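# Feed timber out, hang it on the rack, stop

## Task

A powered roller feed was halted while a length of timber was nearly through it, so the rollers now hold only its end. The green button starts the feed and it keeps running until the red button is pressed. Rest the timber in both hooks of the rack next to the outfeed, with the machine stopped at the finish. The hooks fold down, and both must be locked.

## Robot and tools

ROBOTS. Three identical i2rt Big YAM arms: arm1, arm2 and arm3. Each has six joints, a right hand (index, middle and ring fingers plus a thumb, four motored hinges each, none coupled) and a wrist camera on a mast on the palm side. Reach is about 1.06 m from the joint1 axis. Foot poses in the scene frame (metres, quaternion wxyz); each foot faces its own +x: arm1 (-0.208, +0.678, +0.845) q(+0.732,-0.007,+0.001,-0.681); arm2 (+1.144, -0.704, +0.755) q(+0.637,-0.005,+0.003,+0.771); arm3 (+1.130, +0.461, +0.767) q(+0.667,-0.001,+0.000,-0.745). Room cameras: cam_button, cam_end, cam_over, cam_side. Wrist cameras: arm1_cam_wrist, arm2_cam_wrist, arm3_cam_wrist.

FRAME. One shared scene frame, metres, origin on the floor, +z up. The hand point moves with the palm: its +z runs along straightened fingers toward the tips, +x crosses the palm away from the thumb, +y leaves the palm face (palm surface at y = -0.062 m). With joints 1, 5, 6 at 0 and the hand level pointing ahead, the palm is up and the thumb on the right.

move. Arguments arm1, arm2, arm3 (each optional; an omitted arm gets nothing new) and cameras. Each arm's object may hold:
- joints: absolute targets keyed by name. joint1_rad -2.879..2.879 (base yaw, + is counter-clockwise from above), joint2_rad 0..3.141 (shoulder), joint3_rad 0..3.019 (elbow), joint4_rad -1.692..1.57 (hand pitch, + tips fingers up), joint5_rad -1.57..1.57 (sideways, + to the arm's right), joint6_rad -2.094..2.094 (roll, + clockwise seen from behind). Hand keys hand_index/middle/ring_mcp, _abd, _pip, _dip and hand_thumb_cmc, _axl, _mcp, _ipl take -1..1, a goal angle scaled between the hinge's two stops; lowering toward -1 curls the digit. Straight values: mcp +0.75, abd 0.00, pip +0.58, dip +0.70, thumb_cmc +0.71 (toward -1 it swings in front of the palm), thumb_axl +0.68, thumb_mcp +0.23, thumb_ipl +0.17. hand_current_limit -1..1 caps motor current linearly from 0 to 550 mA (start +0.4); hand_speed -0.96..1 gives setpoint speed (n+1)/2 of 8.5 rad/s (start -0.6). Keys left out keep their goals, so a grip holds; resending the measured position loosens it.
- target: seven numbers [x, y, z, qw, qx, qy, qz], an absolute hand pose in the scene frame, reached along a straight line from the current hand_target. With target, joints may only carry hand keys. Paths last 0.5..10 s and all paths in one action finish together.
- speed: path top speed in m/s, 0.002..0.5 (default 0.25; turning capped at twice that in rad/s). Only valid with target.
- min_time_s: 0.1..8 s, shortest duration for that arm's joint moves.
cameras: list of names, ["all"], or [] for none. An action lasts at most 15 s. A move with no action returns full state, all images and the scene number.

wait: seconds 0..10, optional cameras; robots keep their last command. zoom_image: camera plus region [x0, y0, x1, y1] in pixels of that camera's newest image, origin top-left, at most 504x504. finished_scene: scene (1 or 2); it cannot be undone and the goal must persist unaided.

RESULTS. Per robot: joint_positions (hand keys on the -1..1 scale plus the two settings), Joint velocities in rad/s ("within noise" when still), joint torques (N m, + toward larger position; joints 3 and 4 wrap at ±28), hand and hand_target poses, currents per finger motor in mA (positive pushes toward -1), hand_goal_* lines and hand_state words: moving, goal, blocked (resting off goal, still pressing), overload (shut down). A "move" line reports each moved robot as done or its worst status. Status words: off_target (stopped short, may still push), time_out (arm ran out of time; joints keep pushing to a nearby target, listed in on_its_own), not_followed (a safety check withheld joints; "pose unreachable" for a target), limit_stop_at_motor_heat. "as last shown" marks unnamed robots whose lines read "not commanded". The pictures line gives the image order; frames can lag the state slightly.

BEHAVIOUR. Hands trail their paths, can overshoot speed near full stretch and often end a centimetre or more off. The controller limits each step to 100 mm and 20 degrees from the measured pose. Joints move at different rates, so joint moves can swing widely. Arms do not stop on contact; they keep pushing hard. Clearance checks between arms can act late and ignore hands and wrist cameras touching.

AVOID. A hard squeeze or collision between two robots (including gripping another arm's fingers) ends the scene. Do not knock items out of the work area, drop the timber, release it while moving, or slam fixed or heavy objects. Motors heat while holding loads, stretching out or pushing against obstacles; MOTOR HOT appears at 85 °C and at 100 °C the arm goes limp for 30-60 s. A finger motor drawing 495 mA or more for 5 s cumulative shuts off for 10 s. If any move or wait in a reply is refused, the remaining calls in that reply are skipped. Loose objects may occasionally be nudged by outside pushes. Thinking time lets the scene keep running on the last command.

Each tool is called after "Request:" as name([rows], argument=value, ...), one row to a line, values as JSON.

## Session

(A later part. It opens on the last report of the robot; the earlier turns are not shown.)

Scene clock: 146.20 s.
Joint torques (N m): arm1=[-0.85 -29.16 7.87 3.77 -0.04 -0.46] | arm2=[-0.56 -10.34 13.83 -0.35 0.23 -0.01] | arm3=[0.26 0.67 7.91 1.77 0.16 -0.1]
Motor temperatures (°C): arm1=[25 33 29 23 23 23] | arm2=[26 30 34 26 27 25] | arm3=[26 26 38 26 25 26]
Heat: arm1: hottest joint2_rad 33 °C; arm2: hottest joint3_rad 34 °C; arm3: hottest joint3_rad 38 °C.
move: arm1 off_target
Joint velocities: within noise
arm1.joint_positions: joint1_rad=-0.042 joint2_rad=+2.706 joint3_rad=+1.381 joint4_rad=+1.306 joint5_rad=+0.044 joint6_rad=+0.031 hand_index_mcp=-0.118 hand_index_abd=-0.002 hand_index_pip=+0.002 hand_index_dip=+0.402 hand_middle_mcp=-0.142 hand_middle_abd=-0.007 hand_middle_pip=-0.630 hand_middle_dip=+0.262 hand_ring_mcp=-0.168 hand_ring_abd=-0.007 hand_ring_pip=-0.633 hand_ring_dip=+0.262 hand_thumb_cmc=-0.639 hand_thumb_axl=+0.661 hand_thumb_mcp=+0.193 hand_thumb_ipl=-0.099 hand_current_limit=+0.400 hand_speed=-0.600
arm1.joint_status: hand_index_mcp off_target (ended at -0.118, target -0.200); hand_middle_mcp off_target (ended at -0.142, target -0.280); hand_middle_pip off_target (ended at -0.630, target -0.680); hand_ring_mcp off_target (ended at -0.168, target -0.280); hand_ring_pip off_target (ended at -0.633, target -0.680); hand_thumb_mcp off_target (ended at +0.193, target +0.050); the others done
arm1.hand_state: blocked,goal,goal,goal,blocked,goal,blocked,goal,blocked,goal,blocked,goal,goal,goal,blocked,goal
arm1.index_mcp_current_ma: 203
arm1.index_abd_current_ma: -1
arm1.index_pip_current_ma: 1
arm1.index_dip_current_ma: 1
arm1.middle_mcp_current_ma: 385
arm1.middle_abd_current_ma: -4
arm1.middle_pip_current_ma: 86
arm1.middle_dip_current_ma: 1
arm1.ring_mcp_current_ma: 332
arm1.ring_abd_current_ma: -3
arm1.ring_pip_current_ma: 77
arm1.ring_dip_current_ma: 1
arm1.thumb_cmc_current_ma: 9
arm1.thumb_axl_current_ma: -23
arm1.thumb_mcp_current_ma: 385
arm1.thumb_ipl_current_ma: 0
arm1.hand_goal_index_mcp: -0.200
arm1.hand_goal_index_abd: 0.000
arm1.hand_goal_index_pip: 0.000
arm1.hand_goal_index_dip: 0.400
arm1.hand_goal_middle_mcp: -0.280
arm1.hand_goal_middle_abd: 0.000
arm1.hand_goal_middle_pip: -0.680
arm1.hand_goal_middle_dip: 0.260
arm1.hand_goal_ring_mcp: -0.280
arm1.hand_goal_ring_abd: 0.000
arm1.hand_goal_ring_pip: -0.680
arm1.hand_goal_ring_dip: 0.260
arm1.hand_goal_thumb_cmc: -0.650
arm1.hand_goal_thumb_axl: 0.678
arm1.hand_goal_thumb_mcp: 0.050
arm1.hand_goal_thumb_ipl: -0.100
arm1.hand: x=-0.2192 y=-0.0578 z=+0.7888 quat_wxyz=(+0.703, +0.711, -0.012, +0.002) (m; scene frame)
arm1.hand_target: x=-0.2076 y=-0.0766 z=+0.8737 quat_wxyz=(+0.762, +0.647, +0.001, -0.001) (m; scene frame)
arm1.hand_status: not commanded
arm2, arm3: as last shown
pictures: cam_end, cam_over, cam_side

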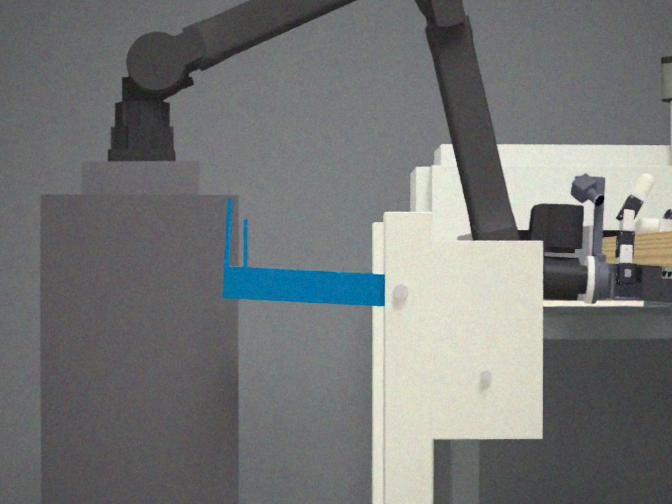

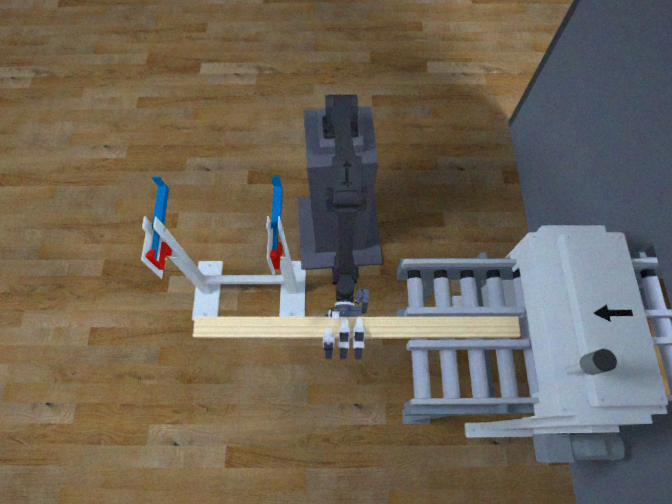

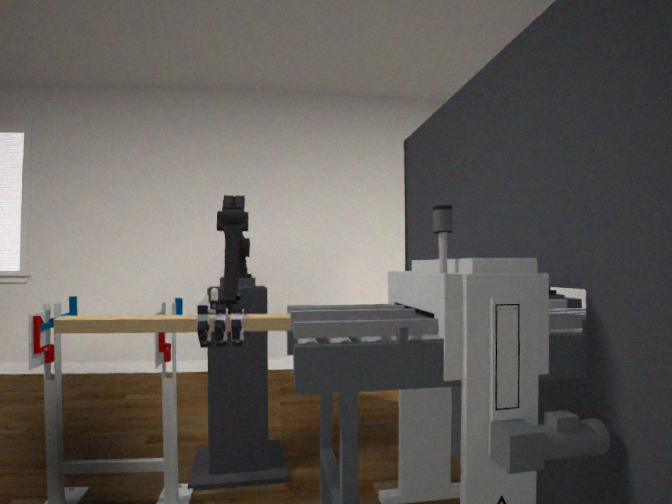

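Request:
move(arm1={"joints": {"joint2_rad": 2.53, "joint3_rad": 1.37, "joint4_rad": 1.31}, "min_time_s": 2.0}, cameras=["cam_side"])

Request:
move(arm1={"joints": {"joint2_rad": 2.45, "joint3_rad": 1.34, "joint4_rad": 1.27}, "min_time_s": 2.0}, cameras=["cam_side", "cam_over", "cam_end"])

Scene clock: 149.50 s.
Joint torques (N m): arm1=[-1.03 -30.86 5.97 2.96 0 0.14] | arm2=[-0.56 -10.34 13.83 -0.36 0.23 -0.01] | arm3=[0.21 0.56 7.92 1.81 0.16 -0.1]
Motor temperatures (°C): arm1=[25 34 29 23 23 23] | arm2=[26 30 34 26 27 25] | arm3=[26 26 38 26 25 26]
Heat: arm1: hottest joint2_rad 34 °C; arm2: hottest joint3_rad 34 °C; arm3: hottest joint3_rad 38 °C.
move: arm1 done
Joint velocities: within noise
arm1.joint_positions: joint1_rad=-0.040 joint2_rad=+2.624 joint3_rad=+1.351 joint4_rad=+1.282 joint5_rad=+0.043 joint6_rad=-0.030 hand_index_mcp=-0.118 hand_index_abd=-0.002 hand_index_pip=+0.002 hand_index_dip=+0.402 hand_middle_mcp=-0.142 hand_middle_abd=-0.007 hand_middle_pip=-0.630 hand_middle_dip=+0.262 hand_ring_mcp=-0.168 hand_ring_abd=-0.007 hand_ring_pip=-0.634 hand_ring_dip=+0.262 hand_thumb_cmc=-0.639 hand_thumb_axl=+0.661 hand_thumb_mcp=+0.193 hand_thumb_ipl=-0.099 hand_current_limit=+0.400 hand_speed=-0.600
arm1.joint_status: all done
arm1.hand_state: blocked,goal,goal,goal,blocked,goal,blocked,goal,blocked,goal,blocked,goal,goal,goal,blocked,goal
arm1.index_mcp_current_ma: 203
arm1.index_abd_current_ma: -1
arm1.index_pip_current_ma: 1
arm1.index_dip_current_ma: 1
arm1.middle_mcp_current_ma: 385
arm1.middle_abd_current_ma: -4
arm1.middle_pip_current_ma: 86
arm1.middle_dip_current_ma: 1
arm1.ring_mcp_current_ma: 332
arm1.ring_abd_current_ma: -3
arm1.ring_pip_current_ma: 76
arm1.ring_dip_current_ma: 1
arm1.thumb_cmc_current_ma: 9
arm1.thumb_axl_current_ma: -23
arm1.thumb_mcp_current_ma: 385
arm1.thumb_ipl_current_ma: 0
arm1.hand_goal_index_mcp: -0.200
arm1.hand_goal_index_abd: 0.000
arm1.hand_goal_index_pip: 0.000
arm1.hand_goal_index_dip: 0.400
arm1.hand_goal_middle_mcp: -0.280
arm1.hand_goal_middle_abd: 0.000
arm1.hand_goal_middle_pip: -0.680
arm1.hand_goal_middle_dip: 0.260
arm1.hand_goal_ring_mcp: -0.280
arm1.hand_goal_ring_abd: 0.000
arm1.hand_goal_ring_pip: -0.680
arm1.hand_goal_ring_dip: 0.260
arm1.hand_goal_thumb_cmc: -0.650
arm1.hand_goal_thumb_axl: 0.678
arm1.hand_goal_thumb_mcp: 0.050
arm1.hand_goal_thumb_ipl: -0.100
arm1.hand: x=-0.2114 y=-0.0651 z=+0.8327 quat_wxyz=(+0.713, +0.701, +0.010, -0.018) (m; scene frame)
arm1.hand_target: x=-0.2073 y=-0.0766 z=+0.9141 quat_wxyz=(+0.761, +0.649, +0.001, -0.002) (m; scene frame)
arm1.hand_status: not commanded
arm2, arm3: as last shown
pictures: cam_side

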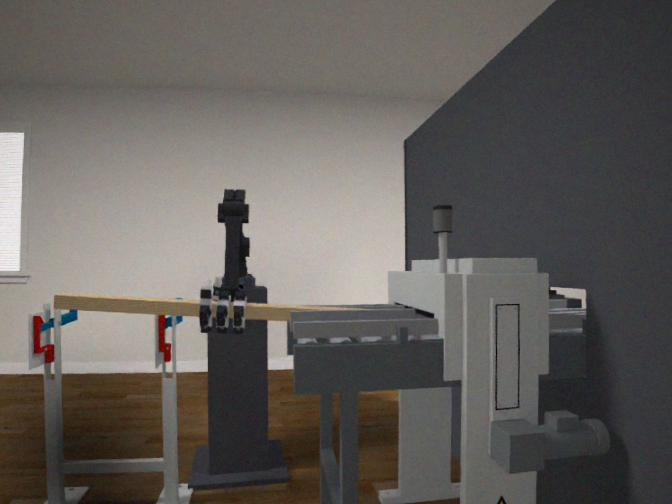

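Scene clock: 151.90 s.
Joint torques (N m): arm1=[-1.08 -31.03 6.41 2.99 0.02 0.15] | arm2=[-0.62 -10.34 13.85 -0.36 0.23 -0.02] | arm3=[0.21 0.62 7.91 1.78 0.17 -0.11]
Motor temperatures (°C): arm1=[25 34 29 23 23 23] | arm2=[26 30 34 26 27 25] | arm3=[26 26 38 26 25 26]
Heat: arm1: hottest joint2_rad 34 °C; arm2: hottest joint3_rad 34 °C; arm3: hottest joint3_rad 38 °C.
move: arm1 done
Joint velocities: within noise
arm1.joint_positions: joint1_rad=-0.040 joint2_rad=+2.545 joint3_rad=+1.320 joint4_rad=+1.242 joint5_rad=+0.043 joint6_rad=-0.030 hand_index_mcp=-0.118 hand_index_abd=-0.002 hand_index_pip=+0.002 hand_index_dip=+0.402 hand_middle_mcp=-0.142 hand_middle_abd=-0.007 hand_middle_pip=-0.630 hand_middle_dip=+0.262 hand_ring_mcp=-0.168 hand_ring_abd=-0.007 hand_ring_pip=-0.634 hand_ring_dip=+0.262 hand_thumb_cmc=-0.639 hand_thumb_axl=+0.661 hand_thumb_mcp=+0.193 hand_thumb_ipl=-0.099 hand_current_limit=+0.400 hand_speed=-0.600
arm1.joint_status: all done
arm1.hand_state: blocked,goal,goal,goal,blocked,goal,blocked,goal,blocked,goal,blocked,goal,goal,goal,blocked,goal
arm1.index_mcp_current_ma: 203
arm1.index_abd_current_ma: -1
arm1.index_pip_current_ma: 1
arm1.index_dip_current_ma: 1
arm1.middle_mcp_current_ma: 385
arm1.middle_abd_current_ma: -4
arm1.middle_pip_current_ma: 86
arm1.middle_dip_current_ma: 1
arm1.ring_mcp_current_ma: 332
arm1.ring_abd_current_ma: -3
arm1.ring_pip_current_ma: 76
arm1.ring_dip_current_ma: 1
arm1.thumb_cmc_current_ma: 9
arm1.thumb_axl_current_ma: -23
arm1.thumb_mcp_current_ma: 385
arm1.thumb_ipl_current_ma: 0
arm1.hand_goal_index_mcp: -0.200
arm1.hand_goal_index_abd: 0.000
arm1.hand_goal_index_pip: 0.000
arm1.hand_goal_index_dip: 0.400
arm1.hand_goal_middle_mcp: -0.280
arm1.hand_goal_middle_abd: 0.000
arm1.hand_goal_middle_pip: -0.680
arm1.hand_goal_middle_dip: 0.260
arm1.hand_goal_ring_mcp: -0.280
arm1.hand_goal_ring_abd: 0.000
arm1.hand_goal_ring_pip: -0.680
arm1.hand_goal_ring_dip: 0.260
arm1.hand_goal_thumb_cmc: -0.650
arm1.hand_goal_thumb_axl: 0.678
arm1.hand_goal_thumb_mcp: 0.050
arm1.hand_goal_thumb_ipl: -0.100
arm1.hand: x=-0.2109 y=-0.0701 z=+0.8687 quat_wxyz=(+0.716, +0.698, +0.010, -0.017) (m; scene frame)
arm1.hand_target: x=-0.2069 y=-0.0783 z=+0.9521 quat_wxyz=(+0.764, +0.645, +0.001, -0.002) (m; scene frame)
arm1.hand_status: not commanded
arm2, arm3: as last shown
pictures: cam_end, cam_over, cam_side

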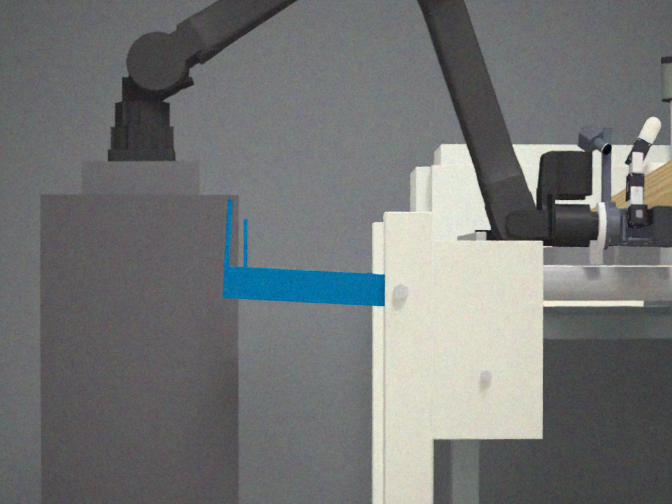

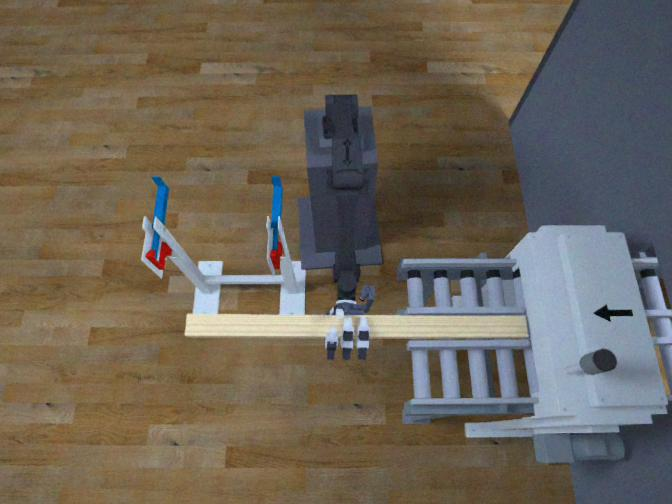

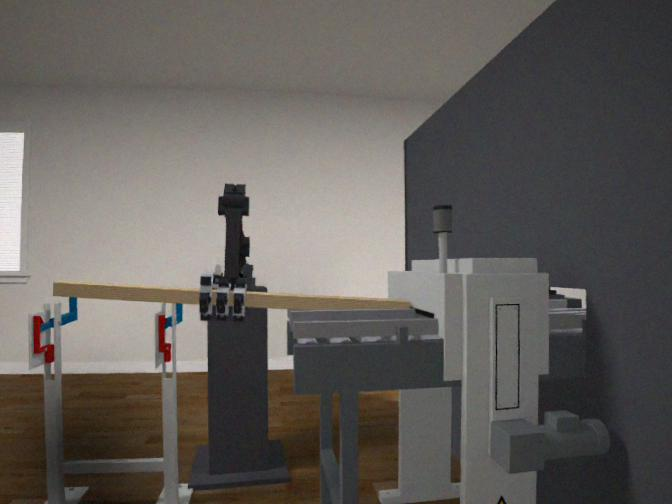

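Request:
move(arm1={"joints": {"joint2_rad": 2.41, "joint3_rad": 1.32, "joint4_rad": 1.235, "joint6_rad": 0.05}, "min_time_s": 1.5}, cameras=["cam_side"])

Request:
move(arm1={"joints": {"joint1_rad": -0.272, "joint5_rad": -0.187, "joint2_rad": 2.36, "joint3_rad": 1.155, "joint4_rad": 1.352}, "min_time_s": 2.5}, cameras=["cam_side", "cam_over", "cam_end"])

Scene clock: 160.37 s.
Joint torques (N m): arm1=[-1.03 -30.97 6.64 2.95 0.01 0.3] | arm2=[-0.56 -10.34 13.85 -0.36 0.23 -0.02] | arm3=[0.26 0.56 7.91 1.78 0.16 -0.1]
Motor temperatures (°C): arm1=[25 34 29 23 23 23] | arm2=[26 30 35 26 27 25] | arm3=[26 26 38 26 25 26]
Heat: arm1: hottest joint2_rad 34 °C; arm2: hottest joint3_rad 35 °C; arm3: hottest joint3_rad 38 °C.
move: arm1 time_out
Joint velocities: within noise
arm1.joint_positions: joint1_rad=-0.040 joint2_rad=+2.507 joint3_rad=+1.299 joint4_rad=+1.207 joint5_rad=+0.043 joint6_rad=+0.004 hand_index_mcp=-0.118 hand_index_abd=-0.002 hand_index_pip=+0.002 hand_index_dip=+0.402 hand_middle_mcp=-0.142 hand_middle_abd=-0.007 hand_middle_pip=-0.630 hand_middle_dip=+0.262 hand_ring_mcp=-0.168 hand_ring_abd=-0.007 hand_ring_pip=-0.634 hand_ring_dip=+0.262 hand_thumb_cmc=-0.639 hand_thumb_axl=+0.661 hand_thumb_mcp=+0.193 hand_thumb_ipl=-0.099 hand_current_limit=+0.400 hand_speed=-0.600
arm1.joint_status: joint6_rad time_out (moved +0.033 of +0.080); the others done
arm1.hand_state: blocked,goal,goal,goal,blocked,goal,blocked,goal,blocked,goal,blocked,goal,goal,goal,blocked,goal
arm1.index_mcp_current_ma: 203
arm1.index_abd_current_ma: -1
arm1.index_pip_current_ma: 1
arm1.index_dip_current_ma: 1
arm1.middle_mcp_current_ma: 385
arm1.middle_abd_current_ma: -4
arm1.middle_pip_current_ma: 86
arm1.middle_dip_current_ma: 1
arm1.ring_mcp_current_ma: 332
arm1.ring_abd_current_ma: -3
arm1.ring_pip_current_ma: 76
arm1.ring_dip_current_ma: 1
arm1.thumb_cmc_current_ma: 9
arm1.thumb_axl_current_ma: -23
arm1.thumb_mcp_current_ma: 385
arm1.thumb_ipl_current_ma: 0
arm1.hand_goal_index_mcp: -0.200
arm1.hand_goal_index_abd: 0.000
arm1.hand_goal_index_pip: 0.000
arm1.hand_goal_index_dip: 0.400
arm1.hand_goal_middle_mcp: -0.280
arm1.hand_goal_middle_abd: 0.000
arm1.hand_goal_middle_pip: -0.680
arm1.hand_goal_middle_dip: 0.260
arm1.hand_goal_ring_mcp: -0.280
arm1.hand_goal_ring_abd: 0.000
arm1.hand_goal_ring_pip: -0.680
arm1.hand_goal_ring_dip: 0.260
arm1.hand_goal_thumb_cmc: -0.650
arm1.hand_goal_thumb_axl: 0.678
arm1.hand_goal_thumb_mcp: 0.050
arm1.hand_goal_thumb_ipl: -0.100
arm1.on_its_own: joint6_rad reads +0.004 and still pushes toward +0.050 since a time_out
arm1.hand: x=-0.2136 y=-0.0714 z=+0.8790 quat_wxyz=(+0.710, +0.704, -0.001, -0.006) (m; scene frame)
arm1.hand_target: x=-0.2110 y=-0.0792 z=+0.9639 quat_wxyz=(+0.759, +0.651, -0.015, +0.017) (m; scene frame)
arm1.hand_status: not commanded
arm2: as last shown
arm3.joint_positions: joint1_rad=+0.322 joint2_rad=+0.623 joint3_rad=+1.437 joint4_rad=-1.384 joint5_rad=-0.052 joint6_rad=+1.150 hand_index_mcp=+0.754 hand_index_abd=+0.000 hand_index_pip=+0.577 hand_index_dip=+0.696 hand_middle_mcp=+0.754 hand_middle_abd=+0.000 hand_middle_pip=+0.577 hand_middle_dip=+0.696 hand_ring_mcp=+0.754 hand_ring_abd=+0.000 hand_ring_pip=+0.577 hand_ring_dip=+0.696 hand_thumb_cmc=+0.714 hand_thumb_axl=+0.677 hand_thumb_mcp=+0.226 hand_thumb_ipl=+0.168 hand_current_limit=+0.400 hand_speed=-0.600
arm3.joint_status: not commanded
arm3.hand_state: goal,goal,goal,goal,goal,goal,goal,goal,goal,goal,goal,goal,goal,goal,goal,goal
arm3.index_mcp_current_ma: 0
arm3.index_abd_current_ma: 1
arm3.index_pip_current_ma: 1
arm3.index_dip_current_ma: 0
arm3.middle_mcp_current_ma: 0
arm3.middle_abd_current_ma: 1
arm3.middle_pip_current_ma: 1
arm3.middle_dip_current_ma: 0
arm3.ring_mcp_current_ma: 0
arm3.ring_abd_current_ma: 1
arm3.ring_pip_current_ma: 1
arm3.ring_dip_current_ma: 0
arm3.thumb_cmc_current_ma: 0
arm3.thumb_axl_current_ma: -2
arm3.thumb_mcp_current_ma: 0
arm3.thumb_ipl_current_ma: -1
arm3.hand_goal_index_mcp: 0.754
arm3.hand_goal_index_abd: 0.000
arm3.hand_goal_index_pip: 0.576
arm3.hand_goal_index_dip: 0.696
arm3.hand_goal_middle_mcp: 0.754
arm3.hand_goal_middle_abd: 0.000
arm3.hand_goal_middle_pip: 0.576
arm3.hand_goal_middle_dip: 0.696
arm3.hand_goal_ring_mcp: 0.754
arm3.hand_goal_ring_abd: 0.000
arm3.hand_goal_ring_pip: 0.576
arm3.hand_goal_ring_dip: 0.696
arm3.hand_goal_thumb_cmc: 0.714
arm3.hand_goal_thumb_axl: 0.678
arm3.hand_goal_thumb_mcp: 0.226
arm3.hand_goal_thumb_ipl: 0.168
arm3.hand: x=+1.1033 y=+0.2139 z=+1.3272 quat_wxyz=(+0.359, +0.788, -0.385, +0.319) (m; scene frame)
arm3.hand_target: x=+1.1029 y=+0.2163 z=+1.3382 quat_wxyz=(+0.368, +0.782, -0.382, +0.326) (m; scene frame)
arm3.hand_status: not commanded
pictures: cam_side

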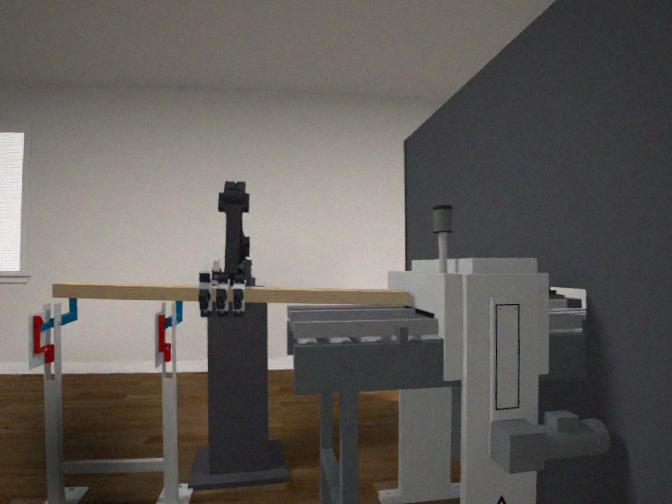

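not run: a stop came earlier in this reply.

Request:
move(arm1={"joints": {"joint1_rad": -0.272, "joint5_rad": -0.187, "joint2_rad": 2.36, "joint3_rad": 1.155, "joint4_rad": 1.352, "joint6_rad": 0.035}, "min_time_s": 2.5}, cameras=["cam_side", "cam_over"])

Scene clock: 165.90 s.
Joint torques (N m): arm1=[-1.9 -28.81 5.6 4.15 -0.02 0.14] | arm2=[-0.56 -10.29 13.85 -0.36 0.23 -0.02] | arm3=[0.32 0.56 7.95 1.78 0.17 -0.1]
Motor temperatures (°C): arm1=[25 35 29 23 23 23] | arm2=[26 30 35 26 27 25] | arm3=[26 26 38 26 25 26]
Heat: arm1: hottest joint2_rad 35 °C; arm2: hottest joint3_rad 35 °C; arm3: hottest joint3_rad 38 °C.
move: arm1 time_out
Joint velocities: within noise
arm1.joint_positions: joint1_rad=-0.268 joint2_rad=+2.450 joint3_rad=+1.137 joint4_rad=+1.291 joint5_rad=-0.185 joint6_rad=+0.004 hand_index_mcp=-0.118 hand_index_abd=-0.002 hand_index_pip=+0.002 hand_index_dip=+0.402 hand_middle_mcp=-0.142 hand_middle_abd=-0.007 hand_middle_pip=-0.630 hand_middle_dip=+0.262 hand_ring_mcp=-0.168 hand_ring_abd=-0.007 hand_ring_pip=-0.634 hand_ring_dip=+0.262 hand_thumb_cmc=-0.639 hand_thumb_axl=+0.661 hand_thumb_mcp=+0.193 hand_thumb_ipl=-0.099 hand_current_limit=+0.400 hand_speed=-0.600
arm1.joint_status: joint4_rad time_out (moved +0.084 of +0.145); the others done
arm1.hand_state: blocked,goal,goal,goal,blocked,goal,blocked,goal,blocked,goal,blocked,goal,goal,goal,blocked,goal
arm1.index_mcp_current_ma: 203
arm1.index_abd_current_ma: -1
arm1.index_pip_current_ma: 1
arm1.index_dip_current_ma: 1
arm1.middle_mcp_current_ma: 385
arm1.middle_abd_current_ma: -4
arm1.middle_pip_current_ma: 86
arm1.middle_dip_current_ma: 1
arm1.ring_mcp_current_ma: 332
arm1.ring_abd_current_ma: -3
arm1.ring_pip_current_ma: 76
arm1.ring_dip_current_ma: 1
arm1.thumb_cmc_current_ma: 9
arm1.thumb_axl_current_ma: -23
arm1.thumb_mcp_current_ma: 385
arm1.thumb_ipl_current_ma: 0
arm1.hand_goal_index_mcp: -0.200
arm1.hand_goal_index_abd: 0.000
arm1.hand_goal_index_pip: 0.000
arm1.hand_goal_index_dip: 0.400
arm1.hand_goal_middle_mcp: -0.280
arm1.hand_goal_middle_abd: 0.000
arm1.hand_goal_middle_pip: -0.680
arm1.hand_goal_middle_dip: 0.260
arm1.hand_goal_ring_mcp: -0.280
arm1.hand_goal_ring_abd: 0.000
arm1.hand_goal_ring_pip: -0.680
arm1.hand_goal_ring_dip: 0.260
arm1.hand_goal_thumb_cmc: -0.650
arm1.hand_goal_thumb_axl: 0.678
arm1.hand_goal_thumb_mcp: 0.050
arm1.hand_goal_thumb_ipl: -0.100
arm1.on_its_own: joint4_rad reads +1.291 and still pushes toward +1.352 since a time_out
arm1.hand: x=-0.3352 y=-0.0151 z=+0.8818 quat_wxyz=(+0.703, +0.712, -0.003, -0.004) (m; scene frame)
arm1.hand_target: x=-0.3403 y=-0.0179 z=+0.9642 quat_wxyz=(+0.759, +0.651, -0.002, -0.004) (m; scene frame)
arm1.hand_status: not commanded
arm2, arm3: as last shown
pictures: cam_over, cam_side

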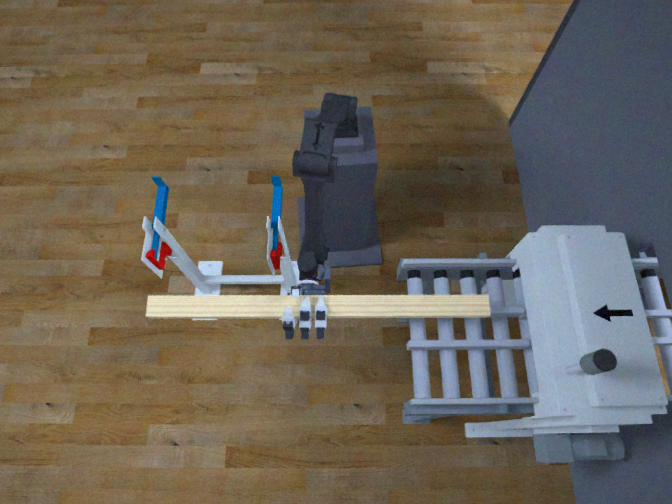

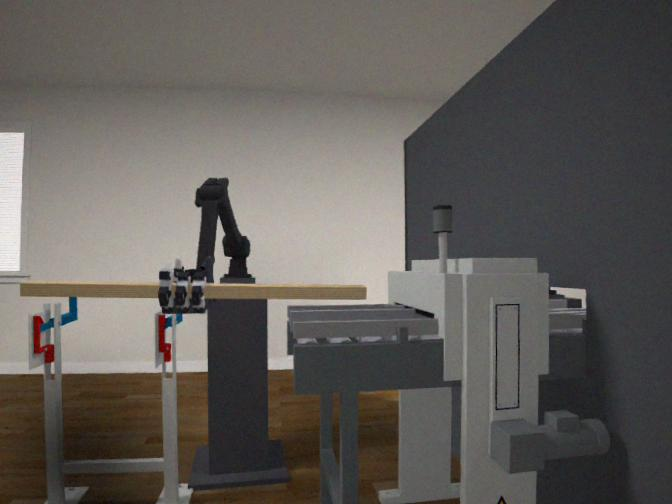

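Request:
move(arm1={"joints": {"joint1_rad": -0.548, "joint5_rad": -0.463, "joint2_rad": 2.35, "joint3_rad": 1.075, "joint4_rad": 1.40, "joint6_rad": 0.02}, "min_time_s": 2.5}, cameras=["cam_side", "cam_over"])

Scene clock: 171.40 s.
Joint torques (N m): arm1=[-1.9 -27.22 4.86 3.92 -0.06 0.11] | arm2=[-0.56 -10.34 13.83 -0.36 0.23 -0.02] | arm3=[0.21 0.56 7.92 1.78 0.17 -0.1]
Motor temperatures (°C): arm1=[25 35 29 23 23 23] | arm2=[26 30 36 26 27 25] | arm3=[26 26 38 26 25 26]
Heat: arm1: hottest joint2_rad 35 °C; arm2: hottest joint3_rad 36 °C; arm3: hottest joint3_rad 38 °C.
move: arm1 time_out
Joint velocities: within noise
arm1.joint_positions: joint1_rad=-0.545 joint2_rad=+2.434 joint3_rad=+1.061 joint4_rad=+1.345 joint5_rad=-0.460 joint6_rad=-0.007 hand_index_mcp=-0.118 hand_index_abd=-0.002 hand_index_pip=+0.002 hand_index_dip=+0.402 hand_middle_mcp=-0.142 hand_middle_abd=-0.007 hand_middle_pip=-0.630 hand_middle_dip=+0.262 hand_ring_mcp=-0.168 hand_ring_abd=-0.007 hand_ring_pip=-0.634 hand_ring_dip=+0.262 hand_thumb_cmc=-0.639 hand_thumb_axl=+0.661 hand_thumb_mcp=+0.193 hand_thumb_ipl=-0.099 hand_current_limit=+0.400 hand_speed=-0.600
arm1.joint_status: joint4_rad time_out (moved +0.053 of +0.109); the others done
arm1.hand_state: blocked,goal,goal,goal,blocked,goal,blocked,goal,blocked,goal,blocked,goal,goal,goal,blocked,goal
arm1.index_mcp_current_ma: 203
arm1.index_abd_current_ma: -1
arm1.index_pip_current_ma: 1
arm1.index_dip_current_ma: 1
arm1.middle_mcp_current_ma: 385
arm1.middle_abd_current_ma: -4
arm1.middle_pip_current_ma: 86
arm1.middle_dip_current_ma: 1
arm1.ring_mcp_current_ma: 332
arm1.ring_abd_current_ma: -3
arm1.ring_pip_current_ma: 76
arm1.ring_dip_current_ma: 1
arm1.thumb_cmc_current_ma: 9
arm1.thumb_axl_current_ma: -23
arm1.thumb_mcp_current_ma: 385
arm1.thumb_ipl_current_ma: 0
arm1.hand_goal_index_mcp: -0.200
arm1.hand_goal_index_abd: 0.000
arm1.hand_goal_index_pip: 0.000
arm1.hand_goal_index_dip: 0.400
arm1.hand_goal_middle_mcp: -0.280
arm1.hand_goal_middle_abd: 0.000
arm1.hand_goal_middle_pip: -0.680
arm1.hand_goal_middle_dip: 0.260
arm1.hand_goal_ring_mcp: -0.280
arm1.hand_goal_ring_abd: 0.000
arm1.hand_goal_ring_pip: -0.680
arm1.hand_goal_ring_dip: 0.260
arm1.hand_goal_thumb_cmc: -0.650
arm1.hand_goal_thumb_axl: 0.678
arm1.hand_goal_thumb_mcp: 0.050
arm1.hand_goal_thumb_ipl: -0.100
arm1.on_its_own: joint4_rad reads +1.345 and still pushes toward +1.400 since a time_out
arm1.hand: x=-0.4614 y=+0.0551 z=+0.8812 quat_wxyz=(+0.701, +0.713, -0.002, -0.006) (m; scene frame)
arm1.hand_target: x=-0.4664 y=+0.0527 z=+0.9534 quat_wxyz=(+0.748, +0.663, +0.013, -0.020) (m; scene frame)
arm1.hand_status: not commanded
arm2.joint_positions: joint1_rad=+0.285 joint2_rad=+1.387 joint3_rad=+1.466 joint4_rad=-1.674 joint5_rad=+0.004 joint6_rad=+0.473 hand_index_mcp=+0.749 hand_index_abd=-0.003 hand_index_pip=+0.572 hand_index_dip=+0.693 hand_middle_mcp=-0.460 hand_middle_abd=+0.000 hand_middle_pip=-0.496 hand_middle_dip=+0.696 hand_ring_mcp=-0.464 hand_ring_abd=+0.000 hand_ring_pip=-0.497 hand_ring_dip=+0.696 hand_thumb_cmc=+0.714 hand_thumb_axl=+0.677 hand_thumb_mcp=+0.223 hand_thumb_ipl=+0.168 hand_current_limit=+0.400 hand_speed=-0.600
arm2.joint_status: not commanded
arm2.hand_state: goal,goal,goal,goal,blocked,goal,goal,goal,goal,goal,goal,goal,goal,goal,goal,goal
arm2.index_mcp_current_ma: -2
arm2.index_abd_current_ma: -1
arm2.index_pip_current_ma: -1
arm2.index_dip_current_ma: -1
arm2.middle_mcp_current_ma: 16
arm2.middle_abd_current_ma: 0
arm2.middle_pip_current_ma: 1
arm2.middle_dip_current_ma: 0
arm2.ring_mcp_current_ma: 11
arm2.ring_abd_current_ma: 0
arm2.ring_pip_current_ma: 1
arm2.ring_dip_current_ma: 0
arm2.thumb_cmc_current_ma: 0
arm2.thumb_axl_current_ma: 0
arm2.thumb_mcp_current_ma: -1
arm2.thumb_ipl_current_ma: 0
arm2.hand_goal_index_mcp: 0.754
arm2.hand_goal_index_abd: 0.000
arm2.hand_goal_index_pip: 0.576
arm2.hand_goal_index_dip: 0.696
arm2.hand_goal_middle_mcp: -0.480
arm2.hand_goal_middle_abd: 0.000
arm2.hand_goal_middle_pip: -0.500
arm2.hand_goal_middle_dip: 0.696
arm2.hand_goal_ring_mcp: -0.480
arm2.hand_goal_ring_abd: 0.000
arm2.hand_goal_ring_pip: -0.500
arm2.hand_goal_ring_dip: 0.696
arm2.hand_goal_thumb_cmc: 0.714
arm2.hand_goal_thumb_axl: 0.678
arm2.hand_goal_thumb_mcp: 0.226
arm2.hand_goal_thumb_ipl: 0.168
arm2.hand: x=+0.9861 y=-0.2643 z=+1.0458 quat_wxyz=(+0.009, -0.001, +1.000, -0.016) (m; scene frame)
arm2.hand_target: x=+0.9848 y=-0.2542 z=+1.0793 quat_wxyz=(-0.005, +0.000, +1.000, +0.015) (m; scene frame)
arm2.hand_status: not commanded
arm3: as last shown
pictures: cam_over, cam_side

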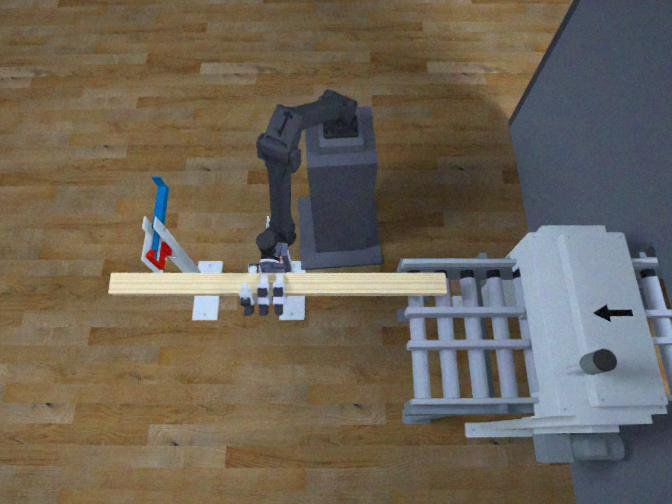

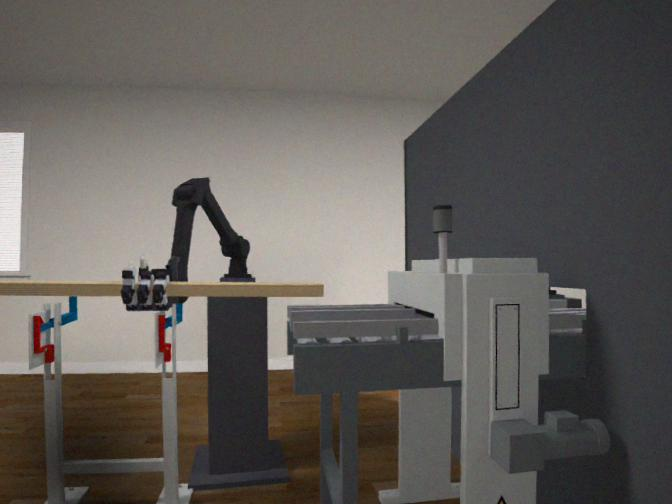

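Request:
move(arm1={"joints": {"joint1_rad": -0.838, "joint5_rad": -0.752, "joint2_rad": 2.36, "joint3_rad": 1.065, "joint4_rad": 1.395, "joint6_rad": 0.0}, "min_time_s": 2.5}, cameras=["cam_side", "cam_over"])

Request:
move(arm1={"joints": {"joint1_rad": -1.106, "joint5_rad": -1.02, "joint2_rad": 2.375, "joint3_rad": 1.13, "joint4_rad": 1.38, "joint6_rad": -0.02}, "min_time_s": 2.5}, cameras=["cam_side", "cam_over", "cam_end"])

Scene clock: 175.20 s.
Joint torques (N m): arm1=[-1.61 -25.99 4.27 3.51 -0.11 0.1] | arm2=[-0.56 -10.34 13.83 -0.38 0.23 -0.02] | arm3=[0.21 0.5 7.95 1.77 0.16 -0.1]
Motor temperatures (°C): arm1=[25 36 29 23 23 23] | arm2=[26 30 36 26 27 25] | arm3=[26 26 38 26 25 26]
Heat: arm1: hottest joint2_rad 36 °C; arm2: hottest joint3_rad 36 °C; arm3: hottest joint3_rad 38 °C.
move: arm1 done
Joint velocities: within noise
arm1.joint_positions: joint1_rad=-0.836 joint2_rad=+2.434 joint3_rad=+1.056 joint4_rad=+1.347 joint5_rad=-0.748 joint6_rad=-0.027 hand_index_mcp=-0.118 hand_index_abd=-0.002 hand_index_pip=+0.002 hand_index_dip=+0.402 hand_middle_mcp=-0.142 hand_middle_abd=-0.007 hand_middle_pip=-0.630 hand_middle_dip=+0.262 hand_ring_mcp=-0.168 hand_ring_abd=-0.007 hand_ring_pip=-0.634 hand_ring_dip=+0.262 hand_thumb_cmc=-0.639 hand_thumb_axl=+0.661 hand_thumb_mcp=+0.193 hand_thumb_ipl=-0.099 hand_current_limit=+0.400 hand_speed=-0.600
arm1.joint_status: all done
arm1.hand_state: blocked,goal,goal,goal,blocked,goal,blocked,goal,blocked,goal,blocked,goal,goal,goal,blocked,goal
arm1.index_mcp_current_ma: 203
arm1.index_abd_current_ma: -1
arm1.index_pip_current_ma: 1
arm1.index_dip_current_ma: 1
arm1.middle_mcp_current_ma: 385
arm1.middle_abd_current_ma: -4
arm1.middle_pip_current_ma: 86
arm1.middle_dip_current_ma: 1
arm1.ring_mcp_current_ma: 332
arm1.ring_abd_current_ma: -3
arm1.ring_pip_current_ma: 76
arm1.ring_dip_current_ma: 1
arm1.thumb_cmc_current_ma: 9
arm1.thumb_axl_current_ma: -23
arm1.thumb_mcp_current_ma: 385
arm1.thumb_ipl_current_ma: 0
arm1.hand_goal_index_mcp: -0.200
arm1.hand_goal_index_abd: 0.000
arm1.hand_goal_index_pip: 0.000
arm1.hand_goal_index_dip: 0.400
arm1.hand_goal_middle_mcp: -0.280
arm1.hand_goal_middle_abd: 0.000
arm1.hand_goal_middle_pip: -0.680
arm1.hand_goal_middle_dip: 0.260
arm1.hand_goal_ring_mcp: -0.280
arm1.hand_goal_ring_abd: 0.000
arm1.hand_goal_ring_pip: -0.680
arm1.hand_goal_ring_dip: 0.260
arm1.hand_goal_thumb_cmc: -0.650
arm1.hand_goal_thumb_axl: 0.678
arm1.hand_goal_thumb_mcp: 0.050
arm1.hand_goal_thumb_ipl: -0.100
arm1.hand: x=-0.5786 y=+0.1413 z=+0.8818 quat_wxyz=(+0.702, +0.712, +0.000, -0.011) (m; scene frame)
arm1.hand_target: x=-0.5833 y=+0.1401 z=+0.9408 quat_wxyz=(+0.735, +0.677, +0.023, -0.032) (m; scene frame)
arm1.hand_status: not commanded
arm2, arm3: as last shown
pictures: cam_over, cam_side

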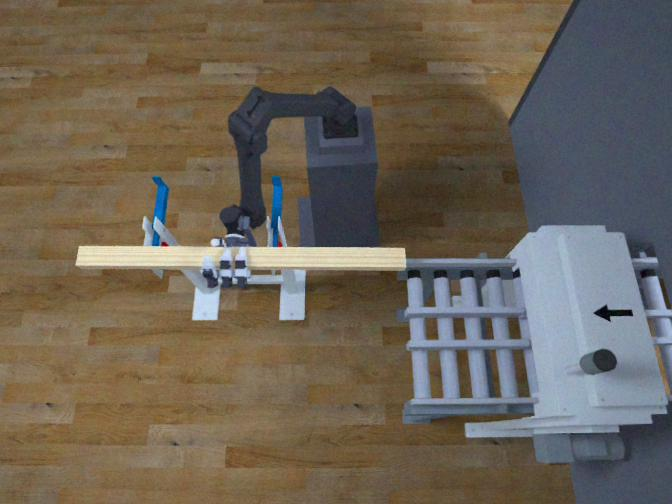

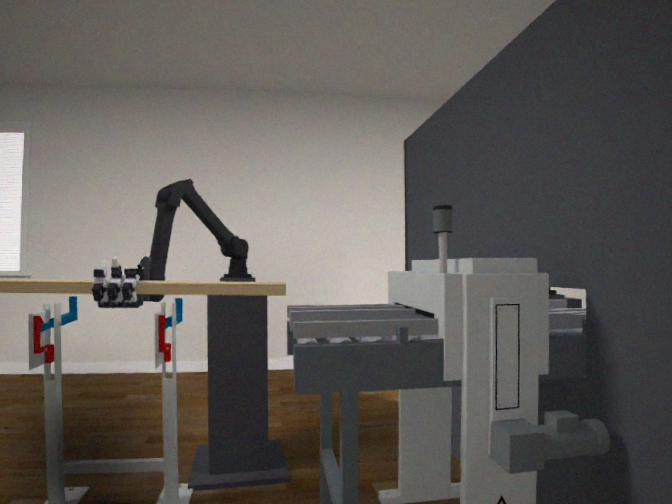

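Scene clock: 178.37 s.
Joint torques (N m): arm1=[-1.49 -24.88 6.98 2.74 -0.08 0.12] | arm2=[-0.62 -10.34 13.85 -0.36 0.23 -0.01] | arm3=[0.21 0.56 7.92 1.77 0.17 -0.11]
Motor temperatures (°C): arm1=[25 36 29 23 23 23] | arm2=[26 30 36 26 27 25] | arm3=[26 26 38 26 25 26]
Heat: arm1: hottest joint2_rad 36 °C; arm2: hottest joint3_rad 36 °C; arm3: hottest joint3_rad 38 °C.
move: arm1 done
Joint velocities: within noise
arm1.joint_positions: joint1_rad=-1.104 joint2_rad=+2.434 joint3_rad=+1.086 joint4_rad=+1.347 joint5_rad=-1.017 joint6_rad=-0.049 hand_index_mcp=-0.118 hand_index_abd=-0.002 hand_index_pip=+0.002 hand_index_dip=+0.402 hand_middle_mcp=-0.142 hand_middle_abd=-0.007 hand_middle_pip=-0.630 hand_middle_dip=+0.262 hand_ring_mcp=-0.168 hand_ring_abd=-0.007 hand_ring_pip=-0.634 hand_ring_dip=+0.262 hand_thumb_cmc=-0.639 hand_thumb_axl=+0.661 hand_thumb_mcp=+0.193 hand_thumb_ipl=-0.099 hand_current_limit=+0.400 hand_speed=-0.600
arm1.joint_status: all done
arm1.hand_state: blocked,goal,goal,goal,blocked,goal,blocked,goal,blocked,goal,blocked,goal,goal,goal,blocked,goal
arm1.index_mcp_current_ma: 203
arm1.index_abd_current_ma: -1
arm1.index_pip_current_ma: 1
arm1.index_dip_current_ma: 1
arm1.middle_mcp_current_ma: 385
arm1.middle_abd_current_ma: -4
arm1.middle_pip_current_ma: 86
arm1.middle_dip_current_ma: 1
arm1.ring_mcp_current_ma: 332
arm1.ring_abd_current_ma: -3
arm1.ring_pip_current_ma: 76
arm1.ring_dip_current_ma: 1
arm1.thumb_cmc_current_ma: 9
arm1.thumb_axl_current_ma: -23
arm1.thumb_mcp_current_ma: 385
arm1.thumb_ipl_current_ma: 0
arm1.hand_goal_index_mcp: -0.200
arm1.hand_goal_index_abd: 0.000
arm1.hand_goal_index_pip: 0.000
arm1.hand_goal_index_dip: 0.400
arm1.hand_goal_middle_mcp: -0.280
arm1.hand_goal_middle_abd: 0.000
arm1.hand_goal_middle_pip: -0.680
arm1.hand_goal_middle_dip: 0.260
arm1.hand_goal_ring_mcp: -0.280
arm1.hand_goal_ring_abd: 0.000
arm1.hand_goal_ring_pip: -0.680
arm1.hand_goal_ring_dip: 0.260
arm1.hand_goal_thumb_cmc: -0.650
arm1.hand_goal_thumb_axl: 0.678
arm1.hand_goal_thumb_mcp: 0.050
arm1.hand_goal_thumb_ipl: -0.100
arm1.hand: x=-0.6679 y=+0.2419 z=+0.8913 quat_wxyz=(+0.709, +0.704, +0.015, -0.025) (m; scene frame)
arm1.hand_target: x=-0.6811 y=+0.2370 z=+0.9450 quat_wxyz=(+0.732, +0.677, +0.047, -0.056) (m; scene frame)
arm1.hand_status: not commanded
arm2, arm3: as last shown
pictures: cam_end, cam_over, cam_side

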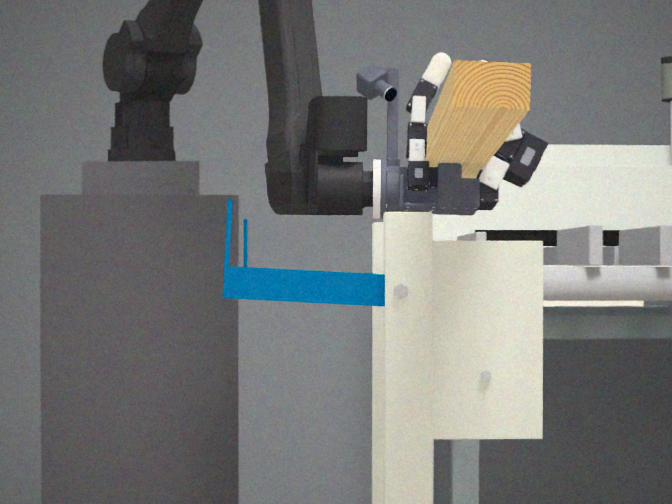

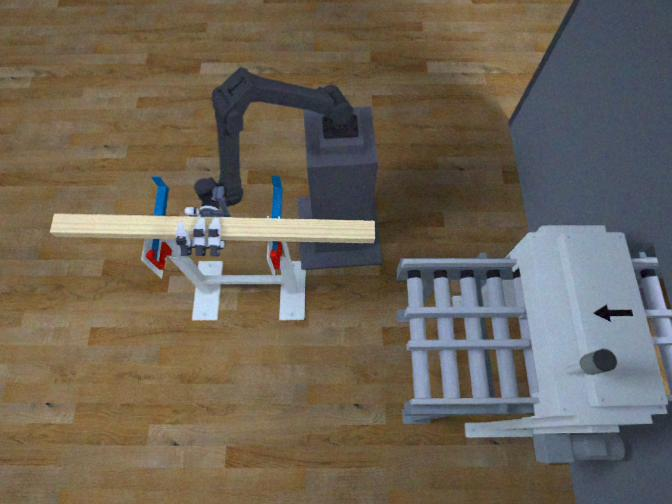

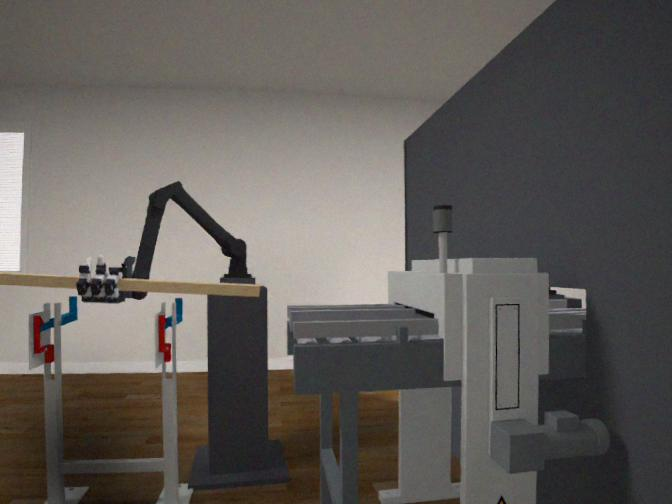

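Request:
move(arm1={"joints": {"joint1_rad": -1.245, "joint5_rad": -1.16, "joint2_rad": 2.375, "joint3_rad": 1.06, "joint4_rad": 1.45, "joint6_rad": 0.0}, "min_time_s": 2.0}, cameras=["cam_end"])

Request:
move(arm1={"joints": {"joint1_rad": -1.39, "joint5_rad": -1.302, "joint2_rad": 2.375, "joint3_rad": 0.985, "joint4_rad": 1.535, "joint6_rad": 0.01}, "min_time_s": 2.0}, cameras=["cam_side", "cam_over", "cam_end"])

Scene clock: 183.67 s.
Joint torques (N m): arm1=[-1.67 -24.18 3.79 2.67 -0.02 0.33] | arm2=[-0.62 -10.29 13.83 -0.36 0.23 -0.02] | arm3=[0.26 0.56 7.94 1.76 0.17 -0.1]
Motor temperatures (°C): arm1=[25 37 29 23 23 23] | arm2=[26 30 37 26 27 25] | arm3=[26 26 38 26 25 26]
Heat: arm1: hottest joint2_rad 37 °C; arm2: hottest joint3_rad 37 °C; arm3: hottest joint3_rad 38 °C.
move: arm1 time_out
Joint velocities: within noise
arm1.joint_positions: joint1_rad=-1.240 joint2_rad=+2.434 joint3_rad=+1.053 joint4_rad=+1.416 joint5_rad=-1.157 joint6_rad=-0.048 hand_index_mcp=-0.118 hand_index_abd=-0.002 hand_index_pip=+0.002 hand_index_dip=+0.402 hand_middle_mcp=-0.142 hand_middle_abd=-0.007 hand_middle_pip=-0.630 hand_middle_dip=+0.262 hand_ring_mcp=-0.168 hand_ring_abd=-0.007 hand_ring_pip=-0.634 hand_ring_dip=+0.262 hand_thumb_cmc=-0.639 hand_thumb_axl=+0.661 hand_thumb_mcp=+0.193 hand_thumb_ipl=-0.099 hand_current_limit=+0.400 hand_speed=-0.600
arm1.joint_status: joint6_rad time_out (moved +0.001 of +0.049); the others done
arm1.hand_state: blocked,goal,goal,goal,blocked,goal,blocked,goal,blocked,goal,blocked,goal,goal,goal,blocked,goal
arm1.index_mcp_current_ma: 203
arm1.index_abd_current_ma: -1
arm1.index_pip_current_ma: 1
arm1.index_dip_current_ma: 1
arm1.middle_mcp_current_ma: 385
arm1.middle_abd_current_ma: -4
arm1.middle_pip_current_ma: 86
arm1.middle_dip_current_ma: 1
arm1.ring_mcp_current_ma: 332
arm1.ring_abd_current_ma: -3
arm1.ring_pip_current_ma: 76
arm1.ring_dip_current_ma: 1
arm1.thumb_cmc_current_ma: 9
arm1.thumb_axl_current_ma: -23
arm1.thumb_mcp_current_ma: 385
arm1.thumb_ipl_current_ma: 0
arm1.hand_goal_index_mcp: -0.200
arm1.hand_goal_index_abd: 0.000
arm1.hand_goal_index_pip: 0.000
arm1.hand_goal_index_dip: 0.400
arm1.hand_goal_middle_mcp: -0.280
arm1.hand_goal_middle_abd: 0.000
arm1.hand_goal_middle_pip: -0.680
arm1.hand_goal_middle_dip: 0.260
arm1.hand_goal_ring_mcp: -0.280
arm1.hand_goal_ring_abd: 0.000
arm1.hand_goal_ring_pip: -0.680
arm1.hand_goal_ring_dip: 0.260
arm1.hand_goal_thumb_cmc: -0.650
arm1.hand_goal_thumb_axl: 0.678
arm1.hand_goal_thumb_mcp: 0.050
arm1.hand_goal_thumb_ipl: -0.100
arm1.on_its_own: joint6_rad reads -0.048 and still pushes toward +0.000 since a time_out
arm1.hand: x=-0.6849 y=+0.3104 z=+0.8939 quat_wxyz=(+0.714, +0.699, +0.028, -0.035) (m; scene frame)
arm1.hand_target: x=-0.6923 y=+0.3117 z=+0.9340 quat_wxyz=(+0.727, +0.683, +0.043, -0.052) (m; scene frame)
arm1.hand_status: not commanded
arm2, arm3: as last shown
pictures: cam_end

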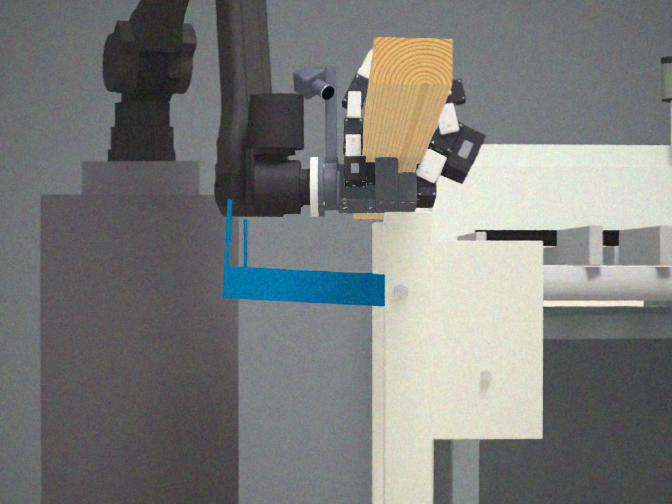

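not run: a stop came earlier in this reply.

Request:
move(arm1={"joints": {"joint1_rad": -1.39, "joint5_rad": -1.302, "joint2_rad": 2.375, "joint3_rad": 0.99, "joint4_rad": 1.52, "joint6_rad": 0.04}, "min_time_s": 2.0}, cameras=["cam_side", "cam_over", "cam_end"])

Scene clock: 188.33 s.
Joint torques (N m): arm1=[-1.61 -23.3 2.93 2.41 0 0.31] | arm2=[-0.56 -10.34 13.83 -0.36 0.23 -0.02] | arm3=[0.21 0.62 7.91 1.77 0.16 -0.1]
Motor temperatures (°C): arm1=[25 37 29 23 23 23] | arm2=[26 30 37 26 27 25] | arm3=[26 26 38 26 25 26]
Heat: arm1: hottest joint2_rad 37 °C; arm2: hottest joint3_rad 37 °C; arm3: hottest joint3_rad 38 °C.
move: arm1 time_out
Joint velocities: within noise
arm1.joint_positions: joint1_rad=-1.385 joint2_rad=+2.434 joint3_rad=+0.986 joint4_rad=+1.490 joint5_rad=-1.300 joint6_rad=-0.007 hand_index_mcp=-0.118 hand_index_abd=-0.002 hand_index_pip=+0.002 hand_index_dip=+0.402 hand_middle_mcp=-0.142 hand_middle_abd=-0.007 hand_middle_pip=-0.630 hand_middle_dip=+0.262 hand_ring_mcp=-0.168 hand_ring_abd=-0.007 hand_ring_pip=-0.634 hand_ring_dip=+0.262 hand_thumb_cmc=-0.639 hand_thumb_axl=+0.661 hand_thumb_mcp=+0.193 hand_thumb_ipl=-0.099 hand_current_limit=+0.400 hand_speed=-0.600
arm1.joint_status: joint6_rad time_out (moved +0.041 of +0.088); the others done
arm1.hand_state: blocked,goal,goal,goal,blocked,goal,blocked,goal,blocked,goal,blocked,goal,goal,goal,blocked,goal
arm1.index_mcp_current_ma: 203
arm1.index_abd_current_ma: -1
arm1.index_pip_current_ma: 1
arm1.index_dip_current_ma: 1
arm1.middle_mcp_current_ma: 385
arm1.middle_abd_current_ma: -4
arm1.middle_pip_current_ma: 86
arm1.middle_dip_current_ma: 1
arm1.ring_mcp_current_ma: 332
arm1.ring_abd_current_ma: -3
arm1.ring_pip_current_ma: 76
arm1.ring_dip_current_ma: 1
arm1.thumb_cmc_current_ma: 9
arm1.thumb_axl_current_ma: -23
arm1.thumb_mcp_current_ma: 385
arm1.thumb_ipl_current_ma: 0
arm1.hand_goal_index_mcp: -0.200
arm1.hand_goal_index_abd: 0.000
arm1.hand_goal_index_pip: 0.000
arm1.hand_goal_index_dip: 0.400
arm1.hand_goal_middle_mcp: -0.280
arm1.hand_goal_middle_abd: 0.000
arm1.hand_goal_middle_pip: -0.680
arm1.hand_goal_middle_dip: 0.260
arm1.hand_goal_ring_mcp: -0.280
arm1.hand_goal_ring_abd: 0.000
arm1.hand_goal_ring_pip: -0.680
arm1.hand_goal_ring_dip: 0.260
arm1.hand_goal_thumb_cmc: -0.650
arm1.hand_goal_thumb_axl: 0.678
arm1.hand_goal_thumb_mcp: 0.050
arm1.hand_goal_thumb_ipl: -0.100
arm1.on_its_own: joint6_rad reads -0.007 and still pushes toward +0.040 since a time_out
arm1.hand: x=-0.6872 y=+0.3851 z=+0.8889 quat_wxyz=(+0.714, +0.700, +0.016, -0.025) (m; scene frame)
arm1.hand_target: x=-0.6944 y=+0.3869 z=+0.9239 quat_wxyz=(+0.721, +0.691, +0.030, -0.040) (m; scene frame)
arm1.hand_status: not commanded
arm2, arm3: as last shown
pictures: cam_end, cam_over, cam_side

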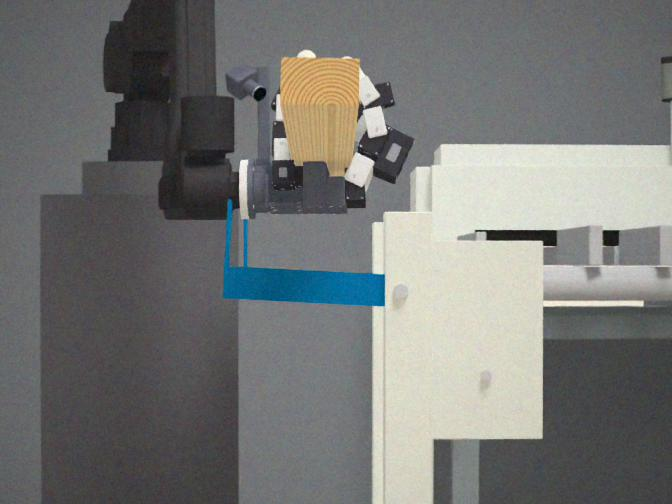

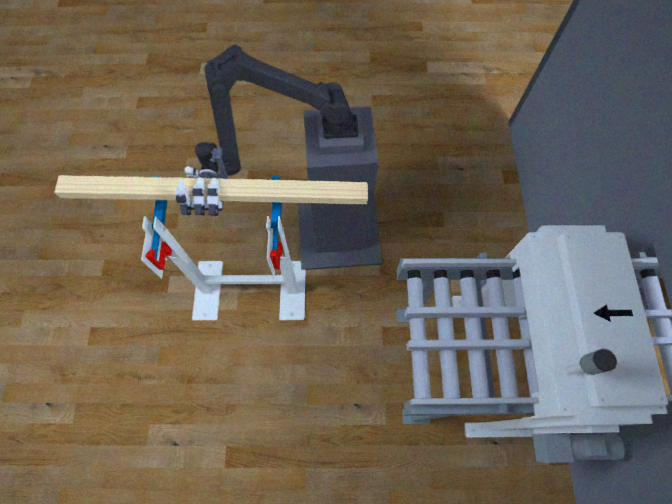

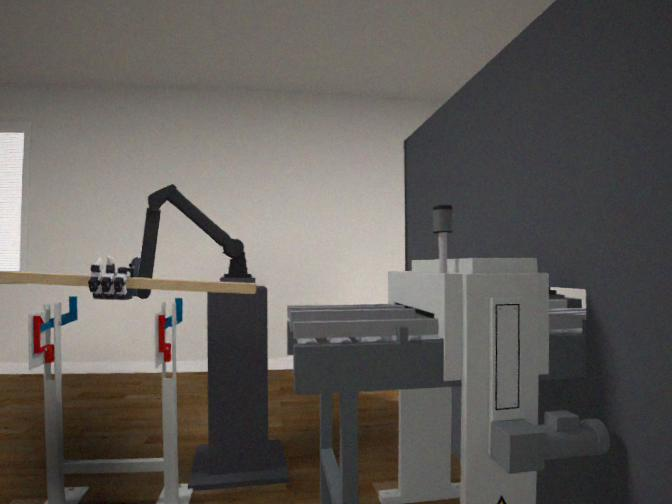

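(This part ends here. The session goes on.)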